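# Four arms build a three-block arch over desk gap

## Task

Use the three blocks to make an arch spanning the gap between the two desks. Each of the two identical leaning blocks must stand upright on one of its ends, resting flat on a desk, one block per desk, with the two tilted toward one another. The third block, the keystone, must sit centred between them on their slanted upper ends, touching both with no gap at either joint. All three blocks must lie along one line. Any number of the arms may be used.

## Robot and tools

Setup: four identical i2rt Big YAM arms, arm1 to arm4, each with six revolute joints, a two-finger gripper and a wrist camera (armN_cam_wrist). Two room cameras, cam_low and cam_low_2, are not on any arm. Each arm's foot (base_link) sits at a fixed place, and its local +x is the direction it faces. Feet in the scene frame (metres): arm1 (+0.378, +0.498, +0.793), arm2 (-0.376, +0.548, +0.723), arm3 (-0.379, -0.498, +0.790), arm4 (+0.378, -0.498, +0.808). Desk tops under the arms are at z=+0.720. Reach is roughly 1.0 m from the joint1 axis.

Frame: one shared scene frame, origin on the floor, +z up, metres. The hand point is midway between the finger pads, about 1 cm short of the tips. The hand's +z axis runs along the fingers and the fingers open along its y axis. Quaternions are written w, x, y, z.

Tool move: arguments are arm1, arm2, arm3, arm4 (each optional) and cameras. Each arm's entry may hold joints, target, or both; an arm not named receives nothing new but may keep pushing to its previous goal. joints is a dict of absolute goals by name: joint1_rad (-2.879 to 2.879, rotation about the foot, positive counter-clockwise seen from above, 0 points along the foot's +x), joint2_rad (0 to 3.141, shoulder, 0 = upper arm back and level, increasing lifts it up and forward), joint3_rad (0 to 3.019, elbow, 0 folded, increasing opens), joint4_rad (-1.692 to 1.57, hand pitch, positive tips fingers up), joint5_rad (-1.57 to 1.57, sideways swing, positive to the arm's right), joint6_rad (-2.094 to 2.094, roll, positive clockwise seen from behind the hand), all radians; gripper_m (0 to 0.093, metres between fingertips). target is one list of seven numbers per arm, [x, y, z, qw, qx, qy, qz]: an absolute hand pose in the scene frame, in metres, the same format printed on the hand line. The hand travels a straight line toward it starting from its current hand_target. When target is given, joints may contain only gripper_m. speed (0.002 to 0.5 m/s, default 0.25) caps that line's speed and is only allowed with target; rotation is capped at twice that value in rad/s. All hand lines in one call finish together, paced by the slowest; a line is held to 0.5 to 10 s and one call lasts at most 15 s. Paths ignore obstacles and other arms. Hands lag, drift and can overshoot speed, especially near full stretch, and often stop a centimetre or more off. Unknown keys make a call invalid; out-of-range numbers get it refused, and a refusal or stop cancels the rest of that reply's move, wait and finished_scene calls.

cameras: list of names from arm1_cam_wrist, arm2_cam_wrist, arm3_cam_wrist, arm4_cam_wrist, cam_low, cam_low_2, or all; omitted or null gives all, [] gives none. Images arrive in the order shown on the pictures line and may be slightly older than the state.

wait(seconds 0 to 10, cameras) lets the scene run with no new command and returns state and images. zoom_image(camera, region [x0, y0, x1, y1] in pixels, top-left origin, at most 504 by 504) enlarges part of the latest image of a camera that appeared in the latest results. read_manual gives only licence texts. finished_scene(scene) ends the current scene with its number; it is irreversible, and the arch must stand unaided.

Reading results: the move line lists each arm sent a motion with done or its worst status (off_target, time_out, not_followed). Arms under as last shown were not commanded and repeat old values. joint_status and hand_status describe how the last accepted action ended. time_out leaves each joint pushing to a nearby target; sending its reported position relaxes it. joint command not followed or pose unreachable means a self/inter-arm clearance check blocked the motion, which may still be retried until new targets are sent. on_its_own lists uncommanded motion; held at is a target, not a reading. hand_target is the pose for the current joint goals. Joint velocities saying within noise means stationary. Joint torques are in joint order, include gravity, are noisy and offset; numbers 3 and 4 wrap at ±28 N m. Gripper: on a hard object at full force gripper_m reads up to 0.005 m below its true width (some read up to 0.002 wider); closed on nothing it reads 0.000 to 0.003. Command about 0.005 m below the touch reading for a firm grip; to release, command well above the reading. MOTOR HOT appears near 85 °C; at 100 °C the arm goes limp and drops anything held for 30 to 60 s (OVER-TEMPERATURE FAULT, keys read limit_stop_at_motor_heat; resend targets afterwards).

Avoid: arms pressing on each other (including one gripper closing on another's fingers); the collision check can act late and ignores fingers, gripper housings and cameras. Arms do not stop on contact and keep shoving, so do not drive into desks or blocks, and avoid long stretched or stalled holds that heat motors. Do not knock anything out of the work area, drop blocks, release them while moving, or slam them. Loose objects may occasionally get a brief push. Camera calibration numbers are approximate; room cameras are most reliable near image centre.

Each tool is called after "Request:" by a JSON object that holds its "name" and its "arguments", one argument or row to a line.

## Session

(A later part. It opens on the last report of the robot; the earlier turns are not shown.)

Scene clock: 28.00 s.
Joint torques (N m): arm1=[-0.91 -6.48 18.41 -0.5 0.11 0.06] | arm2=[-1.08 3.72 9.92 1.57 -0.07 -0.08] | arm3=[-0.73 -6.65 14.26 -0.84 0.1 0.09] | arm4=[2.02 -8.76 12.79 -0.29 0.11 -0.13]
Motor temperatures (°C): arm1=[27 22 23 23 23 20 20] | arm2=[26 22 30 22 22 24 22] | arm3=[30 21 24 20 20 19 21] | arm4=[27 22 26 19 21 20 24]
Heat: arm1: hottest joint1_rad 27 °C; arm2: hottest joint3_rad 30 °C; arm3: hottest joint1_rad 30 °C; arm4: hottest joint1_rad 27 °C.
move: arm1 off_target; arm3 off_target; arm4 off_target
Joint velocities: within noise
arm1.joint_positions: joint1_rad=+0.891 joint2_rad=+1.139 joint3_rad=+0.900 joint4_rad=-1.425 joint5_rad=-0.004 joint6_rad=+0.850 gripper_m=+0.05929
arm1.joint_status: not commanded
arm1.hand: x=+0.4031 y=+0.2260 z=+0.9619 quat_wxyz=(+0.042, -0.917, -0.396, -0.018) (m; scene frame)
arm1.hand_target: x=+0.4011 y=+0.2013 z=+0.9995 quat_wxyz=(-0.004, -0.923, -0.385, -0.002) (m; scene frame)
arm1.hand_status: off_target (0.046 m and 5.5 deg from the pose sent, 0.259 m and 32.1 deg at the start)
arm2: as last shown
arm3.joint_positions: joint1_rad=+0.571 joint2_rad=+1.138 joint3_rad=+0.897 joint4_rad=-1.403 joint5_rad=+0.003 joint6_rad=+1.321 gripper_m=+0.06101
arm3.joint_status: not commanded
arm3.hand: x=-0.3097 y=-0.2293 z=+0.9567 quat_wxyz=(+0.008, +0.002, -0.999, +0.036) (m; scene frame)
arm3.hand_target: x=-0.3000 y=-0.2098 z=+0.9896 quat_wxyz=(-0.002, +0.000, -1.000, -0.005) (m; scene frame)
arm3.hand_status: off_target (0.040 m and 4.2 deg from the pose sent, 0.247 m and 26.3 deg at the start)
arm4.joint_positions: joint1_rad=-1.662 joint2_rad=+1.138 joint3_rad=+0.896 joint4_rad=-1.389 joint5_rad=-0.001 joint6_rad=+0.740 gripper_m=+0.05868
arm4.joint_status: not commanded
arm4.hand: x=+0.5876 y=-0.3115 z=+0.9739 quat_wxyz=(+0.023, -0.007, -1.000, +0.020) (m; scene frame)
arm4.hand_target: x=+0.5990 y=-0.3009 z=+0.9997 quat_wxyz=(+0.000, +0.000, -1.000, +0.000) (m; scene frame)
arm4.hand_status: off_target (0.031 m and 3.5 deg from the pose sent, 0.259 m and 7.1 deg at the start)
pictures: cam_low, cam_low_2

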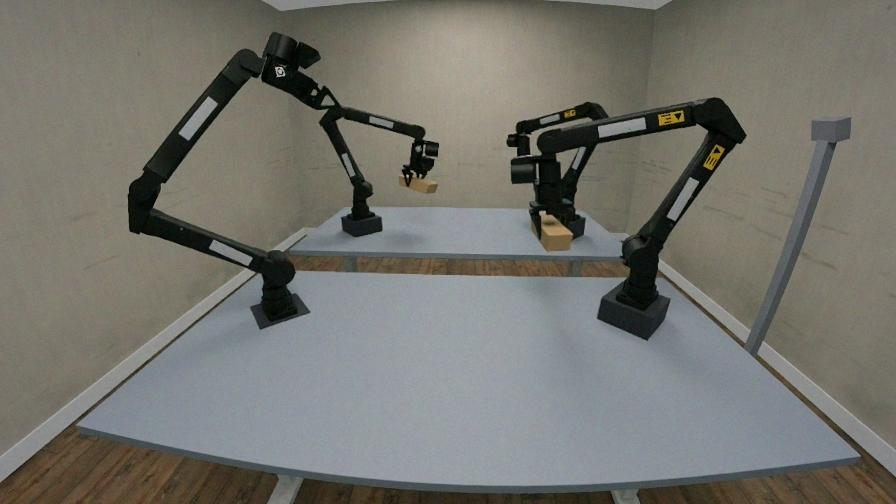

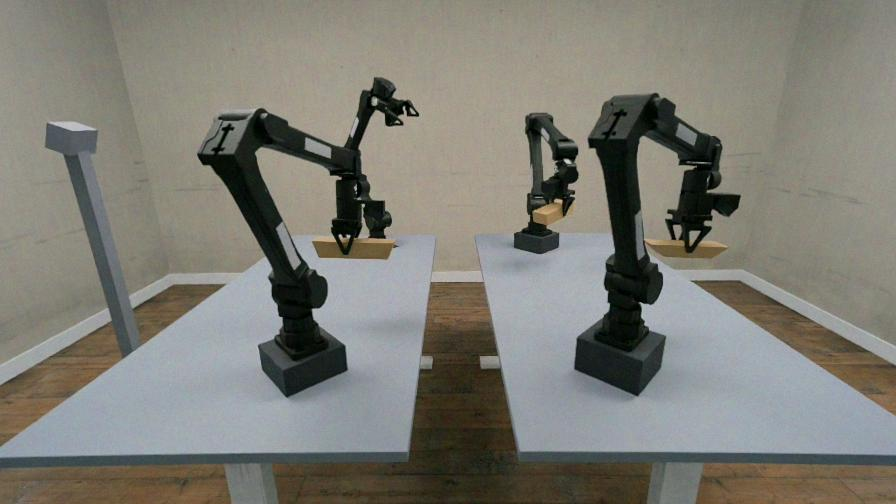

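Request:
{"name": "move", "arguments": {
  "arm3": {"target":[-0.26,0.0,1.0,0,0,1,0],"speed":0.25},
  "arm1": {"target":[0.26,0.0,1.0,0,1,0,0],"speed":0.25},
  "arm4": {"joints":{"joint6_rad":-0.9}},
  "cameras": ["cam_low_2"]
}}

Request:
{"name": "move", "arguments": {
  "arm3": {"target":[-0.20,0.0,0.93,0.5736,0,0.8192,0],"speed":0.25},
  "arm1": {"target":[0.20,0.0,0.93,0,-0.8192,0,0.5736],"speed":0.25},
  "cameras": ["cam_low","cam_low_2"]
}}

Scene clock: 39.97 s.
Joint torques (N m): arm1=[-0.67 -12.92 18.48 -0.69 0.29 0.06] | arm2=[-0.67 3.84 10.02 1.61 -0.07 -0.1] | arm3=[1.73 -14.33 14.39 -0.79 0.03 0.33] | arm4=[2.02 -8.7 12.79 -0.32 -0.05 -0.15]
Motor temperatures (°C): arm1=[27 23 26 23 23 20 20] | arm2=[26 22 31 22 22 24 22] | arm3=[30 21 26 20 20 19 22] | arm4=[27 22 31 19 21 20 25]
Heat: arm1: hottest joint1_rad 27 °C; arm2: hottest joint3_rad 31 °C; arm3: hottest joint1_rad 30 °C; arm4: hottest joint3_rad 31 °C.
move: arm1 off_target; arm3 off_target; arm4 done
Joint velocities: within noise
arm1.joint_positions: joint1_rad=+0.577 joint2_rad=+1.688 joint3_rad=+1.461 joint4_rad=-1.430 joint5_rad=+0.000 joint6_rad=+1.330 gripper_m=+0.05934
arm1.joint_status: not commanded
arm1.hand: x=+0.2713 y=+0.0252 z=+0.9618 quat_wxyz=(+0.041, -0.999, -0.011, -0.013) (m; scene frame)
arm1.hand_target: x=+0.2603 y=+0.0026 z=+1.0004 quat_wxyz=(-0.002, -1.000, +0.000, +0.001) (m; scene frame)
arm1.hand_status: off_target (0.047 m and 5.0 deg from the pose sent, 0.270 m and 46.9 deg at the start)
arm2: as last shown
arm3.joint_positions: joint1_rad=+0.571 joint2_rad=+1.688 joint3_rad=+1.483 joint4_rad=-1.444 joint5_rad=+0.001 joint6_rad=+1.324 gripper_m=+0.06101
arm3.joint_status: not commanded
arm3.hand: x=-0.2586 y=-0.0250 z=+0.9662 quat_wxyz=(+0.010, +0.000, -0.999, +0.038) (m; scene frame)
arm3.hand_target: x=-0.2609 y=-0.0028 z=+1.0002 quat_wxyz=(+0.001, +0.000, -1.000, +0.000) (m; scene frame)
arm3.hand_status: off_target (0.042 m and 4.5 deg from the pose sent, 0.239 m and 4.2 deg at the start)
arm4.joint_positions: joint1_rad=-1.662 joint2_rad=+1.138 joint3_rad=+0.896 joint4_rad=-1.389 joint5_rad=+0.007 joint6_rad=-0.881 gripper_m=+0.05868
arm4.joint_status: all done
arm4.hand: x=+0.5884 y=-0.3125 z=+0.9739 quat_wxyz=(+0.030, +0.720, -0.694, +0.001) (m; scene frame)
arm4.hand_target: x=+0.5999 y=-0.3018 z=+0.9997 quat_wxyz=(+0.000, +0.725, -0.689, +0.004) (m; scene frame)
arm4.hand_status: not commanded
pictures: cam_low_2

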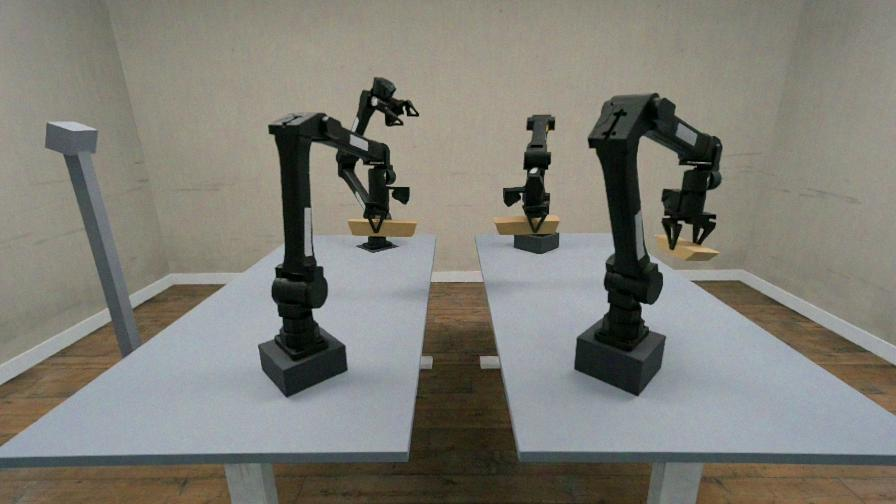

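Scene clock: 43.30 s.
Joint torques (N m): arm1=[1.32 -13.8 9.22 0.38 1.49 -0.11] | arm2=[-0.85 3.84 10 1.57 -0.1 -0.11] | arm3=[2.26 -15.33 7.05 0.08 1.64 0.16] | arm4=[2.02 -8.7 12.81 -0.34 -0.05 -0.14]
Motor temperatures (°C): arm1=[27 23 27 23 23 20 21] | arm2=[26 22 31 22 22 24 22] | arm3=[30 21 27 20 21 19 22] | arm4=[27 22 32 19 21 20 25]
Heat: arm1: hottest joint1_rad 27 °C; arm2: hottest joint3_rad 31 °C; arm3: hottest joint1_rad 30 °C; arm4: hottest joint3_rad 32 °C.
move: arm1 off_target; arm3 off_target
Joint velocities: within noise
arm1.joint_positions: joint1_rad=+0.752 joint2_rad=+1.827 joint3_rad=+1.204 joint4_rad=-0.922 joint5_rad=+1.198 joint6_rad=+1.494 gripper_m=+0.05934
arm1.joint_status: not commanded
arm1.hand: x=+0.1952 y=+0.0084 z=+0.9139 quat_wxyz=(+0.022, -0.827, -0.005, +0.561) (m; scene frame)
arm1.hand_target: x=+0.2000 y=+0.0020 z=+0.9291 quat_wxyz=(+0.006, -0.820, -0.002, +0.572) (m; scene frame)
arm1.hand_status: off_target (0.019 m and 3.1 deg from the pose sent, 0.082 m and 71.6 deg at the start)
arm2, arm4: as last shown
arm3.joint_positions: joint1_rad=+0.770 joint2_rad=+1.817 joint3_rad=+1.210 joint4_rad=-0.918 joint5_rad=+1.197 joint6_rad=+1.482 gripper_m=+0.06101
arm3.joint_status: not commanded
arm3.hand: x=-0.1940 y=-0.0065 z=+0.9170 quat_wxyz=(-0.563, +0.004, -0.826, +0.020) (m; scene frame)
arm3.hand_target: x=-0.1996 y=-0.0017 z=+0.9293 quat_wxyz=(-0.573, +0.002, -0.819, +0.005) (m; scene frame)
arm3.hand_status: off_target (0.016 m and 2.7 deg from the pose sent, 0.073 m and 71.2 deg at the start)
pictures: cam_low, cam_low_2

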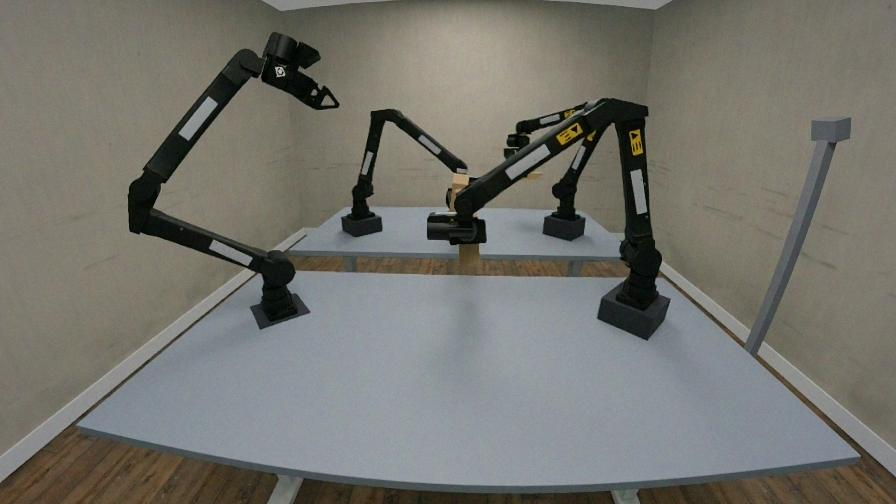

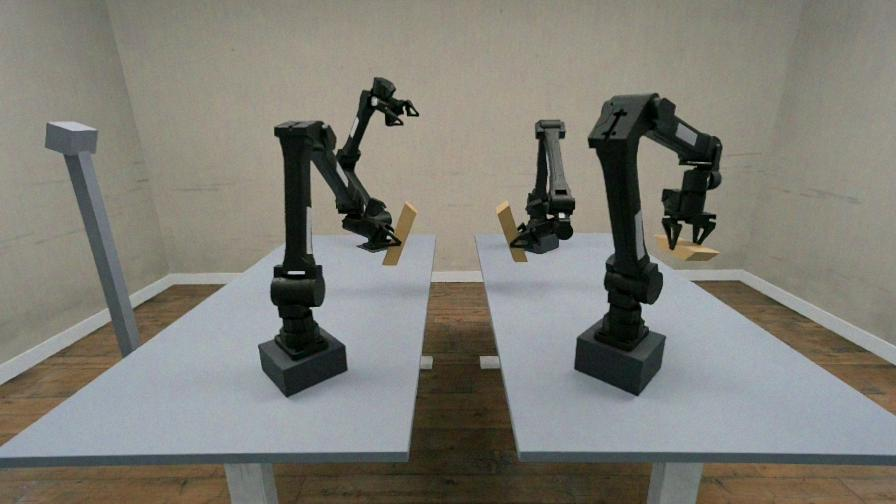

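Request:
{"name": "zoom_image", "arguments": {
  "camera": "cam_low",
  "region": [420, 150, 520, 290]
}}

Request:
{"name": "zoom_image", "arguments": {
  "camera": "cam_low_2",
  "region": [370, 180, 540, 280]
}}

Scaled by 3.600 from the camera's 896x504 image, which has a finer 1280x720 frame.

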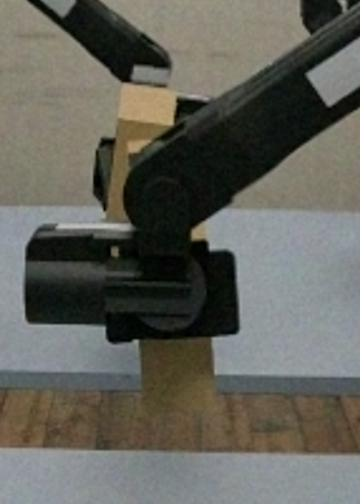

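Scaled by 2.965 from the camera's 896x504 image, which has a finer 1280x720 frame.

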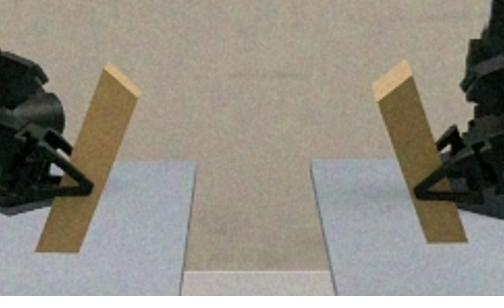

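Request:
{"name": "move", "arguments": {
  "arm3": {"target":[-0.22,0.017,1.06,0.5839,0.0162,0.812,0.0375],"speed":0.2},
  "arm1": {"target":[0.1235,-0.008,0.846,-0.022,-0.8107,0.005,0.5857],"speed":0.12},
  "cameras": ["cam_low","cam_low_2"]
}}

Request:
{"name": "zoom_image", "arguments": {
  "camera": "cam_low",
  "region": [410, 130, 510, 270]
}}

Request:
{"name": "zoom_image", "arguments": {
  "camera": "cam_low_2",
  "region": [390, 200, 530, 300]
}}

Scene clock: 52.43 s.
Joint torques (N m): arm1=[-0.62 -14.33 7.88 1.37 0.79 -0.16] | arm2=[-1.14 3.49 10.04 1.55 -0.07 -0.1] | arm3=[2.2 -15.97 13.91 -0.72 1.59 0.31] | arm4=[2.02 -8.76 12.81 -0.35 -0.05 -0.14]
Motor temperatures (°C): arm1=[27 24 26 23 24 20 21] | arm2=[26 22 32 22 22 24 22] | arm3=[30 22 27 20 22 19 22] | arm4=[27 22 34 19 21 20 25]
Heat: arm1: hottest joint1_rad 27 °C; arm2: hottest joint3_rad 32 °C; arm3: hottest joint1_rad 30 °C; arm4: hottest joint3_rad 34 °C.
move: arm1 off_target; arm3 off_target
Joint velocities: within noise
arm1.joint_positions: joint1_rad=+0.628 joint2_rad=+1.960 joint3_rad=+1.066 joint4_rad=-0.151 joint5_rad=+1.187 joint6_rad=+1.014 gripper_m=+0.05934
arm1.joint_status: not commanded
arm1.hand: x=+0.1305 y=-0.0048 z=+0.8308 quat_wxyz=(-0.011, -0.815, -0.011, +0.579) (m; scene frame)
arm1.hand_target: x=+0.1237 y=-0.0082 z=+0.8458 quat_wxyz=(-0.023, -0.810, +0.004, +0.586) (m; scene frame)
arm1.hand_status: off_target (0.017 m and 2.4 deg from the pose sent, 0.100 m and 6.2 deg at the start)
arm2.joint_positions: joint1_rad=-0.068 joint2_rad=+0.615 joint3_rad=+1.398 joint4_rad=-1.168 joint5_rad=-0.283 joint6_rad=+0.288 gripper_m=+0.09396
arm2.joint_status: not commanded
arm2.hand: x=-0.1788 y=+0.3871 z=+1.3047 quat_wxyz=(-0.558, -0.390, -0.730, +0.053) (m; scene frame)
arm2.hand_target: x=-0.1809 y=+0.3898 z=+1.3157 quat_wxyz=(-0.568, -0.385, -0.725, +0.057) (m; scene frame)
arm2.hand_status: not commanded
arm3.joint_positions: joint1_rad=+0.815 joint2_rad=+1.704 joint3_rad=+1.325 joint4_rad=-1.188 joint5_rad=+1.225 joint6_rad=+1.534 gripper_m=+0.06101
arm3.joint_status: not commanded
arm3.hand: x=-0.2148 y=-0.0040 z=+1.0136 quat_wxyz=(-0.574, +0.013, -0.818, +0.010) (m; scene frame)
arm3.hand_target: x=-0.2204 y=+0.0131 z=+1.0598 quat_wxyz=(-0.583, -0.016, -0.811, -0.038) (m; scene frame)
arm3.hand_status: off_target (0.051 m and 6.5 deg from the pose sent, 0.147 m and 7.5 deg at the start)
arm4: as last shown
pictures: cam_low, cam_low_2

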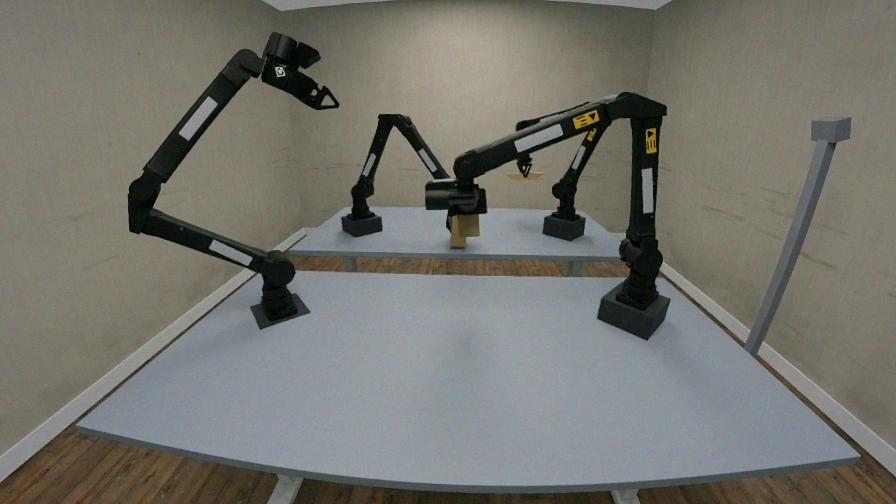

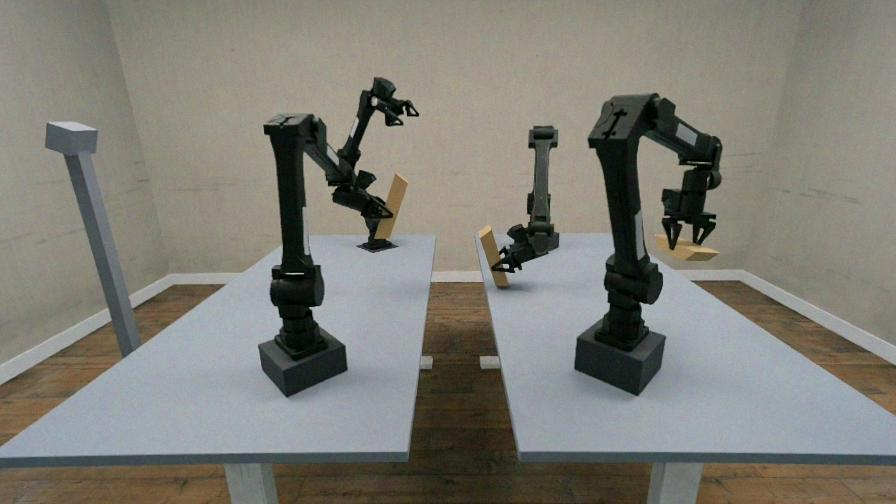

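Scaled by 3.600 from the camera's 896x504 image, which has a finer 1280x720 frame.

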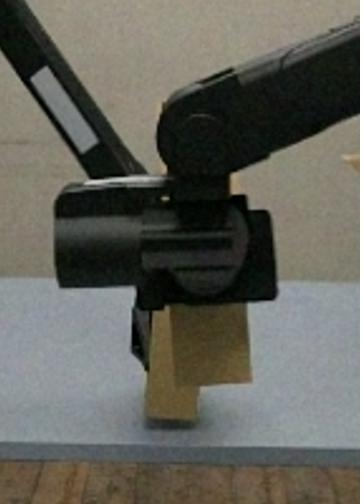

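Scaled by 3.600 from the camera's 896x504 image, which has a finer 1280x720 frame.

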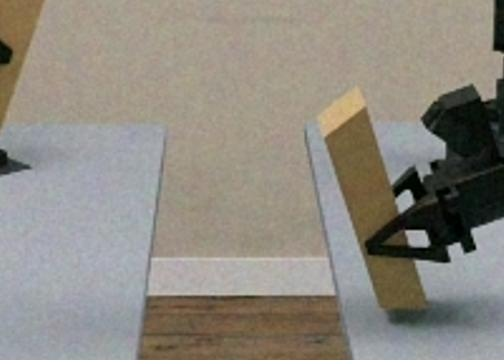

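Request:
{"name": "move", "arguments": {
  "arm1": {"target":[0.117,-0.030,0.840,-0.0335,-0.8141,0.032,0.5802],"speed":0.08},
  "cameras": ["cam_low","cam_low_2"]
}}

Request:
{"name": "zoom_image", "arguments": {
  "camera": "cam_low",
  "region": [430, 200, 500, 270]
}}

Request:
{"name": "zoom_image", "arguments": {
  "camera": "cam_low_2",
  "region": [464, 210, 534, 310]
}}

Scene clock: 59.17 s.
Joint torques (N m): arm1=[-0.97 -13.98 13.14 0.32 0.83 0.04] | arm2=[-0.91 3.31 10 1.55 -0.07 -0.09] | arm3=[1.73 -15.97 13.9 -0.54 1.58 0.29] | arm4=[1.96 -8.64 12.79 -0.32 -0.05 -0.14]
Motor temperatures (°C): arm1=[27 24 27 23 24 20 21] | arm2=[26 22 32 22 22 24 22] | arm3=[30 23 30 20 23 19 23] | arm4=[27 22 35 19 21 20 25]
Heat: arm1: hottest joint1_rad 27 °C; arm2: hottest joint3_rad 32 °C; arm3: hottest joint1_rad 30 °C; arm4: hottest joint3_rad 35 °C.
move: arm1 off_target
Joint velocities: within noise
arm1.joint_positions: joint1_rad=+0.626 joint2_rad=+1.998 joint3_rad=+1.088 joint4_rad=-0.198 joint5_rad=+1.181 joint6_rad=+1.086 gripper_m=+0.05934
arm1.joint_status: not commanded
arm1.hand: x=+0.1298 y=-0.0044 z=+0.8136 quat_wxyz=(-0.007, -0.820, +0.000, +0.572) (m; scene frame)
arm1.hand_target: x=+0.1177 y=-0.0278 z=+0.8412 quat_wxyz=(-0.034, -0.813, +0.032, +0.580) (m; scene frame)
arm1.hand_status: off_target (0.039 m and 4.9 deg from the pose sent, 0.030 m and 5.6 deg at the start)
arm2, arm4: as last shown
arm3.joint_positions: joint1_rad=+0.815 joint2_rad=+1.704 joint3_rad=+1.325 joint4_rad=-1.188 joint5_rad=+1.225 joint6_rad=+1.535 gripper_m=+0.06101
arm3.joint_status: not commanded
arm3.hand: x=-0.2148 y=-0.0039 z=+1.0138 quat_wxyz=(-0.574, +0.012, -0.818, +0.009) (m; scene frame)
arm3.hand_target: x=-0.2204 y=+0.0131 z=+1.0598 quat_wxyz=(-0.583, -0.017, -0.811, -0.038) (m; scene frame)
arm3.hand_status: not commanded
pictures: cam_low, cam_low_2

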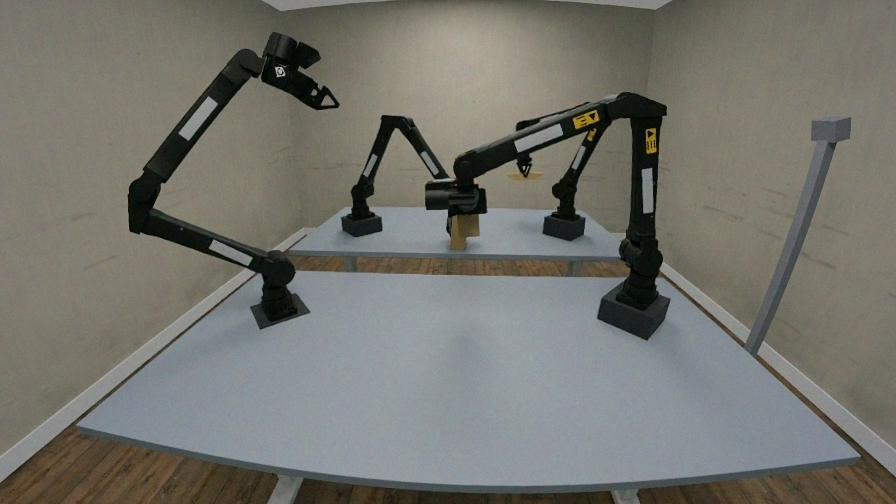

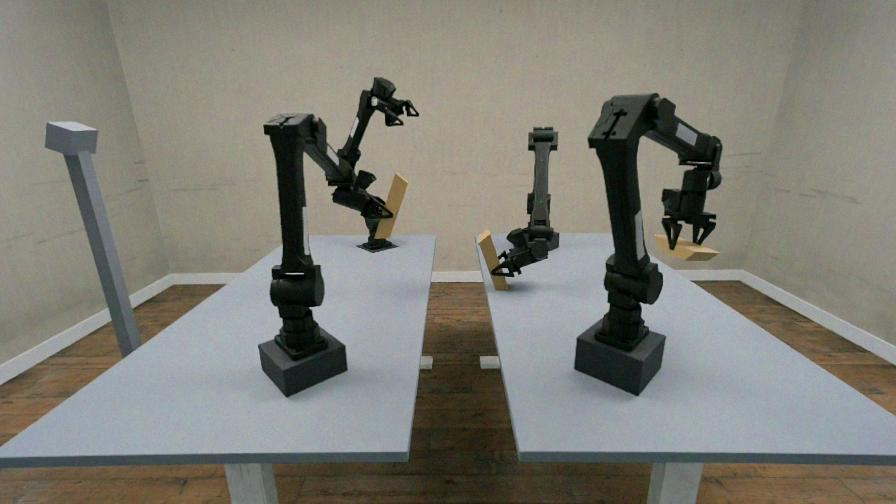

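Scaled by 7.200 from the camera's 896x504 image, which has a finer 1280x720 frame.

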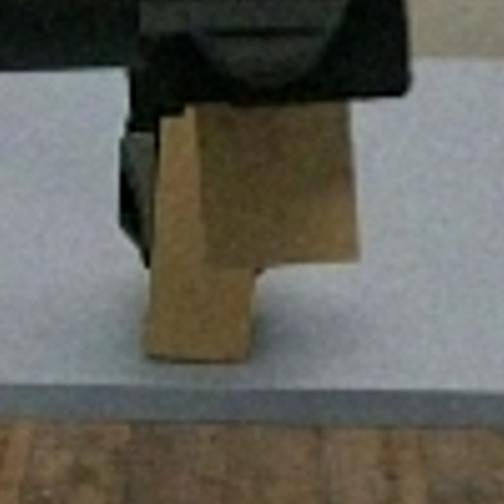

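Scaled by 5.040 from the camera's 896x504 image, which has a finer 1280x720 frame.

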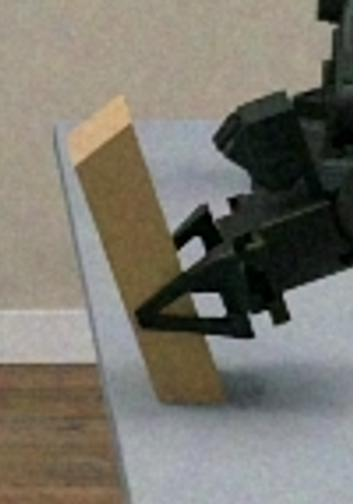

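Request:
{"name": "move", "arguments": {
  "arm1": {"target":[0.117,-0.045,0.880,-0.0547,-0.8132,0.0471,0.5794],"speed":0.1},
  "cameras": ["cam_low","cam_low_2"]
}}

Request:
{"name": "zoom_image", "arguments": {
  "camera": "cam_low",
  "region": [430, 200, 500, 270]
}}

Scene clock: 62.83 s.
Joint torques (N m): arm1=[-0.62 -16.97 13.82 0.29 0.84 0.03] | arm2=[-0.97 3.66 9.98 1.57 -0.09 -0.09] | arm3=[2.02 -15.85 13.81 -0.7 1.57 0.29] | arm4=[2.02 -8.64 12.79 -0.32 -0.05 -0.14]
Motor temperatures (°C): arm1=[27 24 27 23 24 20 21] | arm2=[26 22 33 22 22 24 22] | arm3=[30 24 31 20 23 19 23] | arm4=[27 22 36 19 21 20 25]
Heat: arm1: hottest joint1_rad 27 °C; arm2: hottest joint3_rad 33 °C; arm3: hottest joint3_rad 31 °C; arm4: hottest joint3_rad 36 °C.
move: arm1 off_target
Joint velocities: within noise
arm1.joint_positions: joint1_rad=+0.626 joint2_rad=+1.982 joint3_rad=+1.127 joint4_rad=-0.267 joint5_rad=+1.175 joint6_rad=+1.109 gripper_m=+0.05934
arm1.joint_status: not commanded
arm1.hand: x=+0.1284 y=-0.0144 z=+0.8289 quat_wxyz=(-0.009, -0.822, +0.005, +0.569) (m; scene frame)
arm1.hand_target: x=+0.1181 y=-0.0411 z=+0.8808 quat_wxyz=(-0.055, -0.812, +0.047, +0.579) (m; scene frame)
arm1.hand_status: off_target (0.061 m and 7.3 deg from the pose sent, 0.079 m and 7.8 deg at the start)
arm2, arm3, arm4: as last shown
pictures: cam_low, cam_low_2

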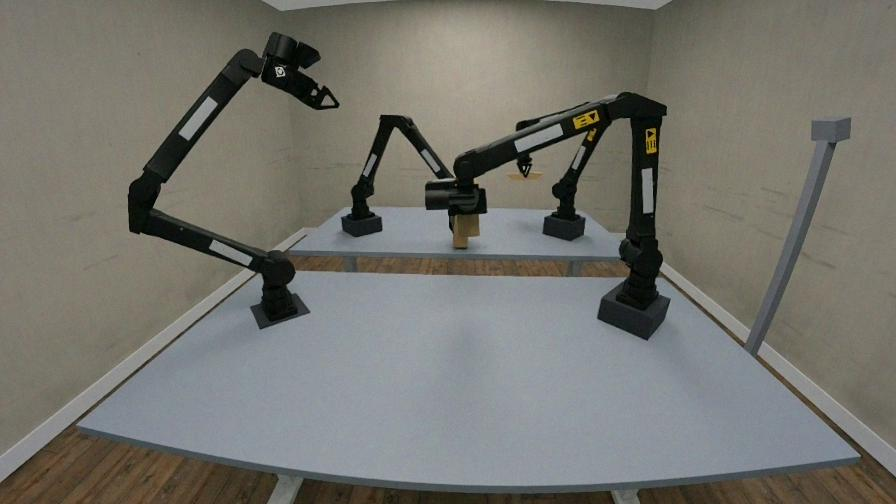

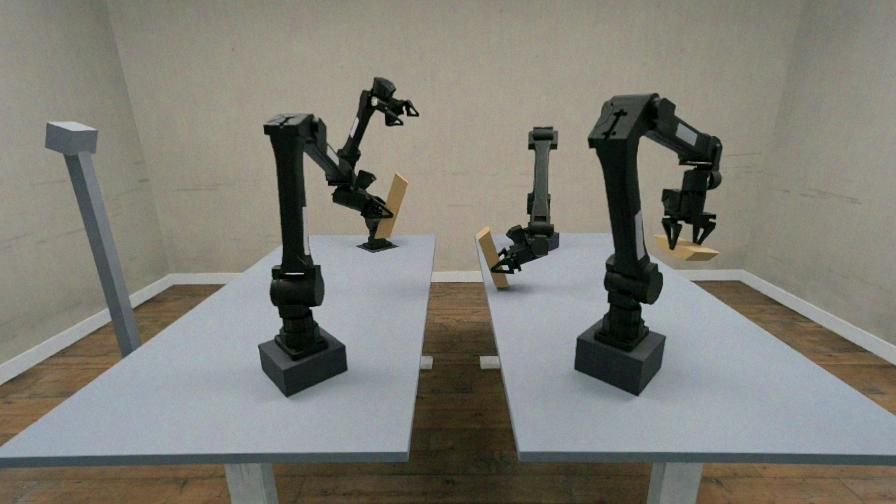

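Scaled by 7.200 from the camera's 896x504 image, which has a finer 1280x720 frame.

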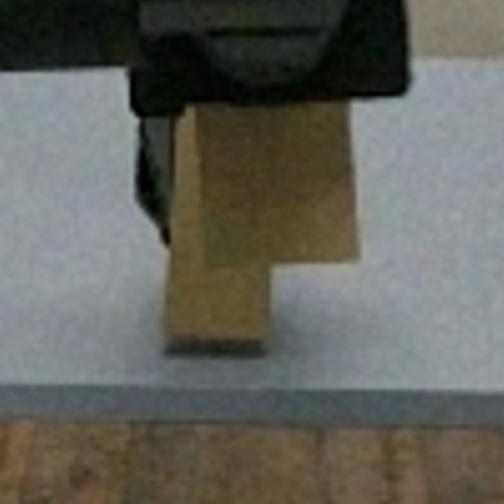

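Request:
{"name": "move", "arguments": {
  "arm1": {"joints":{"joint4_rad":-0.19}},
  "cameras": ["cam_low","cam_low_2"]
}}

Request:
{"name": "zoom_image", "arguments": {
  "camera": "cam_low",
  "region": [430, 200, 500, 270]
}}

Request:
{"name": "zoom_image", "arguments": {
  "camera": "cam_low_2",
  "region": [464, 210, 534, 310]
}}

Scene clock: 71.83 s.
Joint torques (N m): arm1=[-0.56 -17.03 13.91 1.26 0.83 0.03] | arm2=[-1.03 3.72 9.99 1.65 -0.07 -0.08] | arm3=[1.79 -15.91 13.76 -0.54 1.59 0.3] | arm4=[2.02 -8.64 12.81 -0.32 -0.05 -0.14]
Motor temperatures (°C): arm1=[27 25 29 23 24 20 21] | arm2=[26 22 33 22 22 24 22] | arm3=[30 25 34 20 24 19 23] | arm4=[27 22 37 19 21 20 26]
Heat: arm1: hottest joint3_rad 29 °C; arm2: hottest joint3_rad 33 °C; arm3: hottest joint3_rad 34 °C; arm4: hottest joint3_rad 37 °C.
move: arm1 done
Joint velocities: within noise
arm1.joint_positions: joint1_rad=+0.626 joint2_rad=+1.982 joint3_rad=+1.127 joint4_rad=-0.212 joint5_rad=+1.175 joint6_rad=+1.117 gripper_m=+0.05935
arm1.joint_status: all done
arm1.hand: x=+0.1273 y=-0.0212 z=+0.8325 quat_wxyz=(-0.034, -0.819, +0.024, +0.572) (m; scene frame)
arm1.hand_target: x=+0.1164 y=-0.0501 z=+0.8872 quat_wxyz=(-0.089, -0.805, +0.072, +0.582) (m; scene frame)
arm1.hand_status: not commanded
arm2, arm3, arm4: as last shown
pictures: cam_low, cam_low_2

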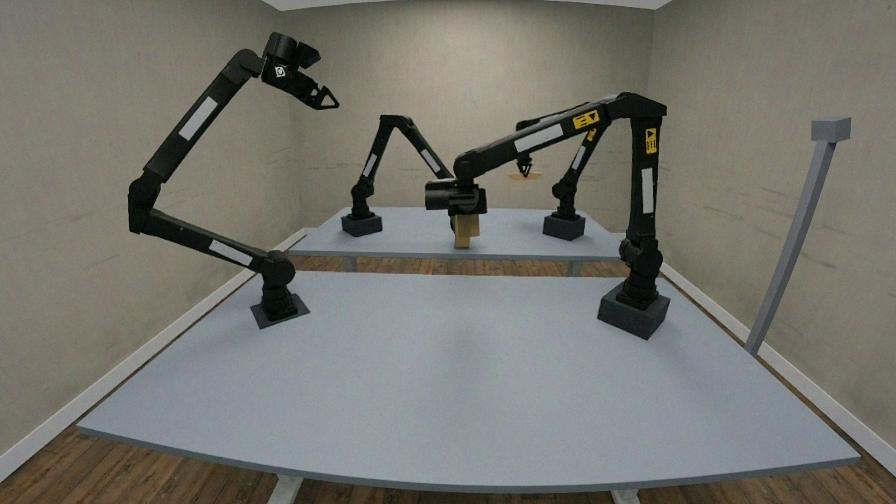

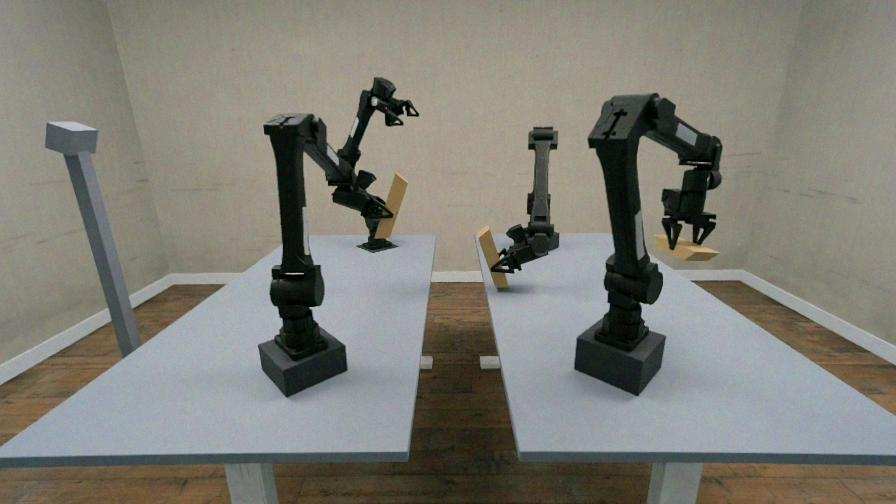

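Scaled by 7.200 from the camera's 896x504 image, which has a finer 1280x720 frame.

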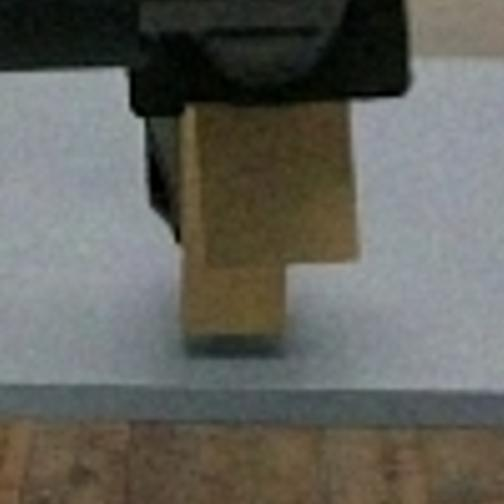

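Scaled by 5.040 from the camera's 896x504 image, which has a finer 1280x720 frame.

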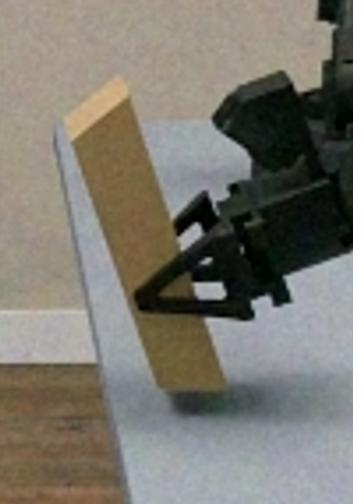

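Request:
{"name": "move", "arguments": {
  "arm1": {"target":[0.118,-0.049,0.868,-0.089,-0.805,0.072,0.582],"speed":0.05},
  "cameras": ["cam_low","cam_low_2"]
}}

Request:
{"name": "zoom_image", "arguments": {
  "camera": "cam_low",
  "region": [430, 200, 500, 270]
}}

Request:
{"name": "zoom_image", "arguments": {
  "camera": "cam_low_2",
  "region": [464, 210, 534, 310]
}}

Scene clock: 74.87 s.
Joint torques (N m): arm1=[-0.38 -15.15 12.18 1.4 0.87 0.02] | arm2=[-1.03 3.43 9.99 1.52 -0.08 -0.09] | arm3=[2.02 -15.85 13.86 -0.65 1.58 0.31] | arm4=[2.02 -8.76 12.79 -0.34 -0.05 -0.14]
Motor temperatures (°C): arm1=[27 25 30 23 24 20 21] | arm2=[26 22 33 22 22 24 22] | arm3=[30 25 35 20 24 19 23] | arm4=[27 22 38 19 21 20 26]
Heat: arm1: hottest joint3_rad 30 °C; arm2: hottest joint3_rad 33 °C; arm3: hottest joint3_rad 35 °C; arm4: hottest joint3_rad 38 °C.
move: arm1 off_target
Joint velocities: within noise
arm1.joint_positions: joint1_rad=+0.626 joint2_rad=+1.982 joint3_rad=+1.127 joint4_rad=-0.172 joint5_rad=+1.175 joint6_rad=+1.123 gripper_m=+0.05935
arm1.joint_status: not commanded
arm1.hand: x=+0.1264 y=-0.0260 z=+0.8353 quat_wxyz=(-0.051, -0.816, +0.037, +0.574) (m; scene frame)
arm1.hand_target: x=+0.1187 y=-0.0469 z=+0.8687 quat_wxyz=(-0.089, -0.805, +0.072, +0.582) (m; scene frame)
arm1.hand_status: off_target (0.041 m and 6.1 deg from the pose sent, 0.046 m and 8.7 deg at the start)
arm2, arm3, arm4: as last shown
pictures: cam_low, cam_low_2

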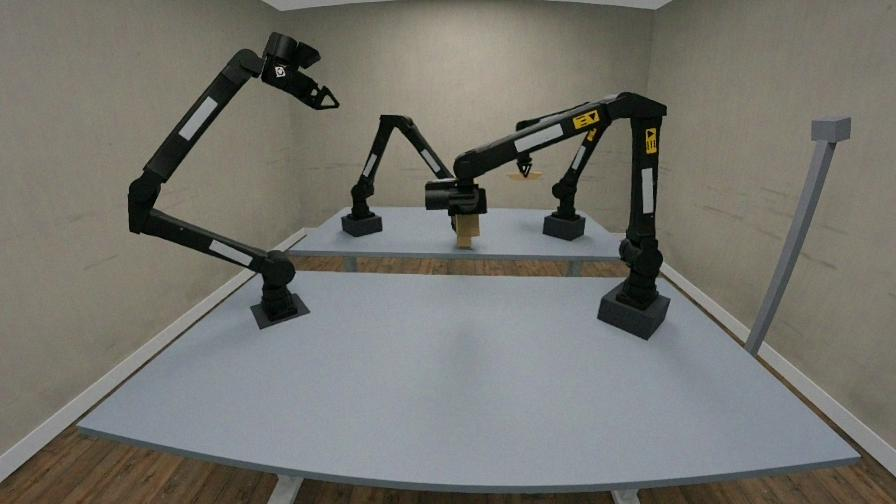

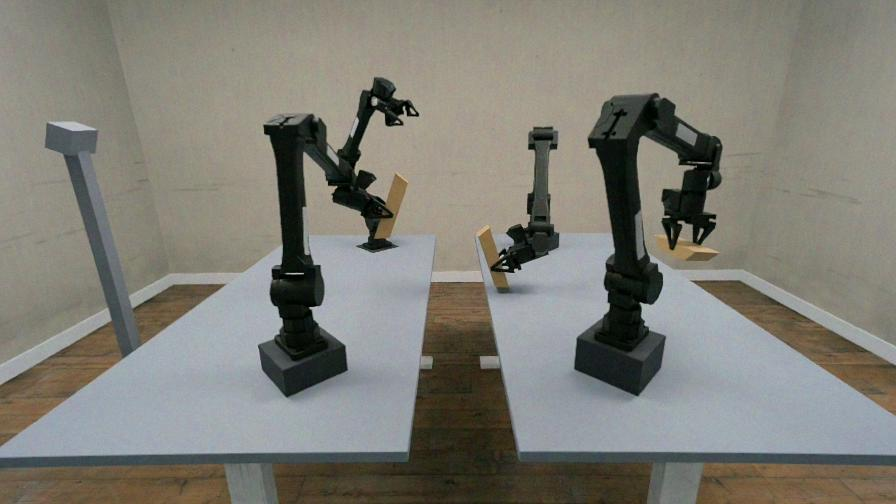

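Scaled by 7.200 from the camera's 896x504 image, which has a finer 1280x720 frame.

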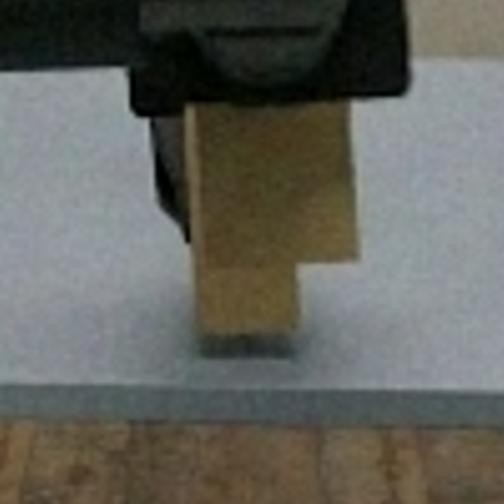

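Scaled by 5.040 from the camera's 896x504 image, which has a finer 1280x720 frame.

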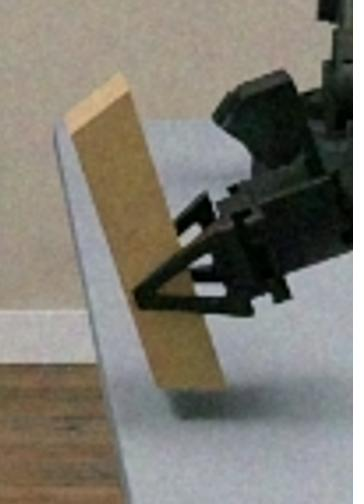

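Request:
{"name": "move", "arguments": {
  "arm1": {"joints":{"joint3_rad":1.125,"joint4_rad":-0.175}},
  "cameras": ["cam_low","cam_low_2"]
}}

Request:
{"name": "zoom_image", "arguments": {
  "camera": "cam_low",
  "region": [430, 200, 500, 270]
}}

Request:
{"name": "zoom_image", "arguments": {
  "camera": "cam_low_2",
  "region": [464, 210, 534, 310]
}}

Scene clock: 77.83 s.
Joint torques (N m): arm1=[-0.26 -15.09 8.27 0.43 0.87 0.01] | arm2=[-0.91 3.55 9.94 1.52 -0.08 -0.1] | arm3=[1.96 -15.74 13.85 -0.57 1.57 0.3] | arm4=[2.02 -8.82 12.79 -0.32 -0.05 -0.15]
Motor temperatures (°C): arm1=[27 25 30 23 24 20 21] | arm2=[26 22 33 22 22 24 22] | arm3=[30 26 36 20 24 19 23] | arm4=[27 22 38 19 21 20 26]
Heat: arm1: hottest joint3_rad 30 °C; arm2: hottest joint3_rad 33 °C; arm3: hottest joint3_rad 36 °C; arm4: hottest joint3_rad 38 °C.
move: arm1 done
Joint velocities: within noise
arm1.joint_positions: joint1_rad=+0.626 joint2_rad=+1.982 joint3_rad=+1.117 joint4_rad=-0.171 joint5_rad=+1.175 joint6_rad=+1.123 gripper_m=+0.05935
arm1.joint_status: all done
arm1.hand: x=+0.1271 y=-0.0218 z=+0.8320 quat_wxyz=(-0.048, -0.817, +0.035, +0.574) (m; scene frame)
arm1.hand_target: x=+0.1228 y=-0.0243 z=+0.8490 quat_wxyz=(-0.058, -0.812, +0.050, +0.579) (m; scene frame)
arm1.hand_status: not commanded
arm2, arm3, arm4: as last shown
pictures: cam_low, cam_low_2

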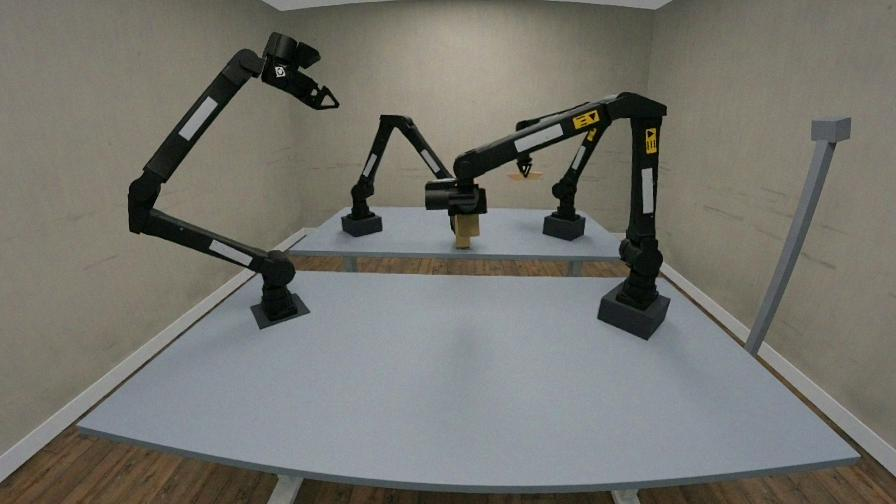

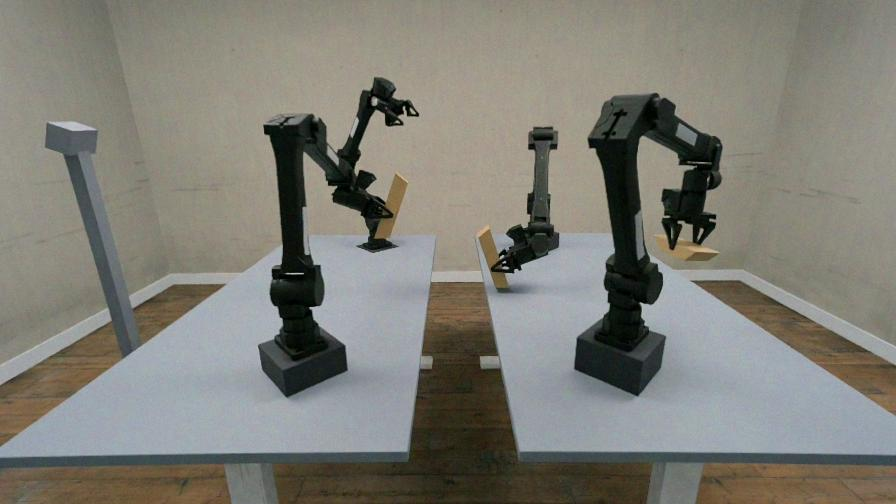

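Scaled by 7.200 from the camera's 896x504 image, which has a finer 1280x720 frame.

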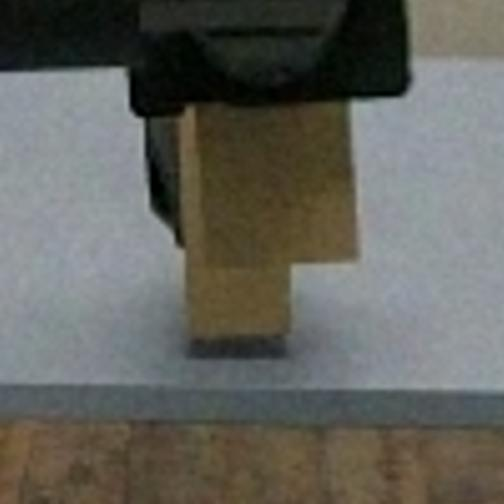

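Scaled by 5.040 from the camera's 896x504 image, which has a finer 1280x720 frame.

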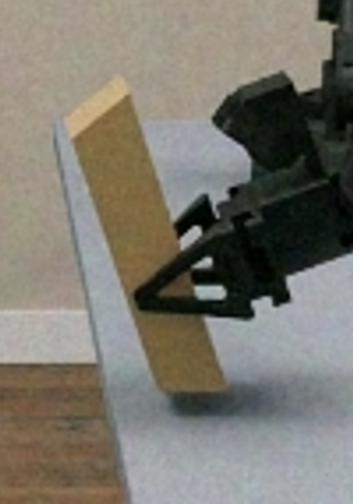

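Request:
{"name": "move", "arguments": {
  "arm1": {"joints":{"joint3_rad":1.098,"joint4_rad":-0.16}},
  "cameras": ["cam_low","cam_low_2"]
}}

Request:
{"name": "zoom_image", "arguments": {
  "camera": "cam_low",
  "region": [430, 200, 500, 270]
}}

Request:
{"name": "zoom_image", "arguments": {
  "camera": "cam_low_2",
  "region": [464, 210, 534, 310]
}}

Scene clock: 79.63 s.
Joint torques (N m): arm1=[-0.38 -14.86 8.17 0.92 0.87 0.02] | arm2=[-0.73 3.6 10.03 1.54 -0.06 -0.09] | arm3=[1.85 -15.85 13.89 -0.66 1.58 0.27] | arm4=[1.96 -8.76 12.81 -0.32 -0.05 -0.15]
Motor temperatures (°C): arm1=[27 25 30 23 24 20 21] | arm2=[26 22 33 22 22 24 22] | arm3=[30 26 37 20 25 19 23] | arm4=[27 22 38 19 21 20 26]
Heat: arm1: hottest joint3_rad 30 °C; arm2: hottest joint3_rad 33 °C; arm3: hottest joint3_rad 37 °C; arm4: hottest joint3_rad 38 °C.
move: arm1 done
Joint velocities: within noise
arm1.joint_positions: joint1_rad=+0.626 joint2_rad=+1.982 joint3_rad=+1.088 joint4_rad=-0.171 joint5_rad=+1.175 joint6_rad=+1.123 gripper_m=+0.05935
arm1.joint_status: all done
arm1.hand: x=+0.1292 y=-0.0103 z=+0.8231 quat_wxyz=(-0.036, -0.819, +0.027, +0.572) (m; scene frame)
arm1.hand_target: x=+0.1244 y=-0.0154 z=+0.8413 quat_wxyz=(-0.053, -0.813, +0.047, +0.578) (m; scene frame)
arm1.hand_status: not commanded
arm2, arm3: as last shown
arm4.joint_positions: joint1_rad=-1.662 joint2_rad=+1.138 joint3_rad=+0.896 joint4_rad=-1.389 joint5_rad=+0.007 joint6_rad=-0.881 gripper_m=+0.05868
arm4.joint_status: not commanded
arm4.hand: x=+0.5884 y=-0.3125 z=+0.9739 quat_wxyz=(+0.030, +0.720, -0.694, +0.001) (m; scene frame)
arm4.hand_target: x=+0.5999 y=-0.3018 z=+0.9997 quat_wxyz=(+0.000, +0.725, -0.689, +0.004) (m; scene frame)
arm4.hand_status: not commanded
pictures: cam_low, cam_low_2

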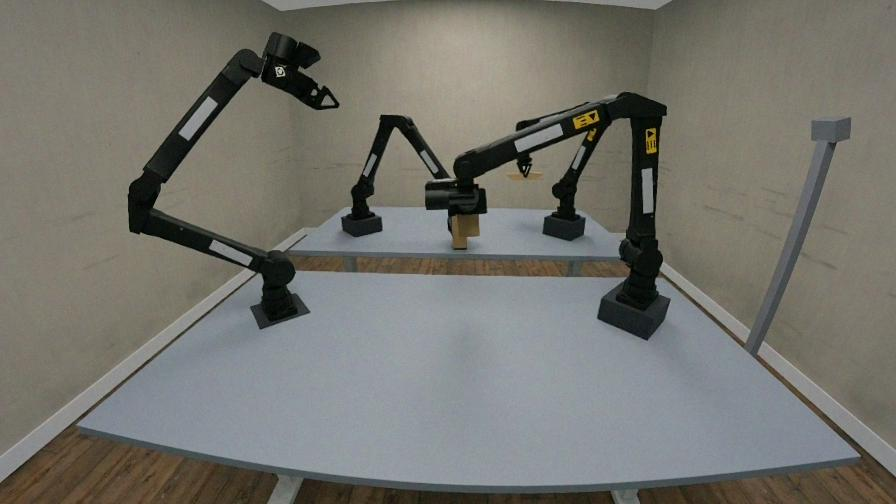

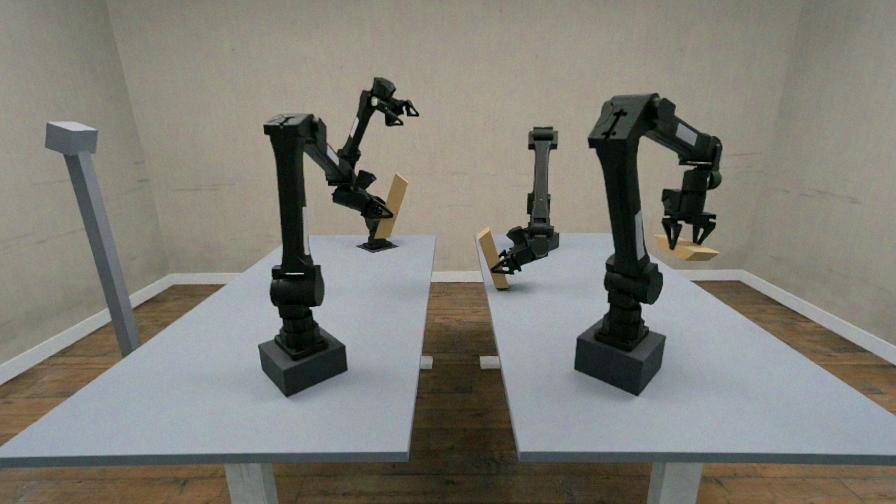

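Scaled by 7.200 from the camera's 896x504 image, which has a finer 1280x720 frame.

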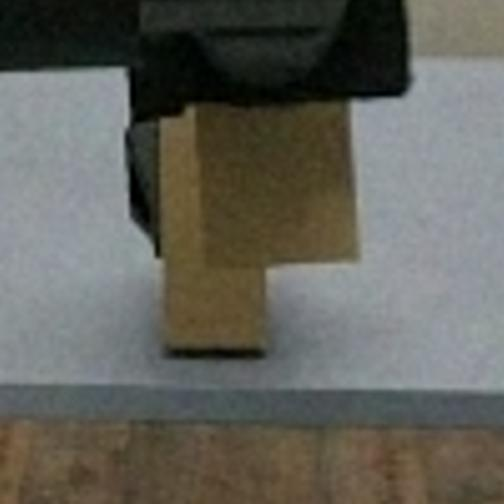

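Scaled by 5.040 from the camera's 896x504 image, which has a finer 1280x720 frame.

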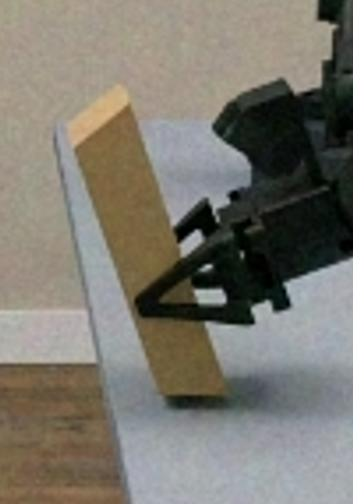

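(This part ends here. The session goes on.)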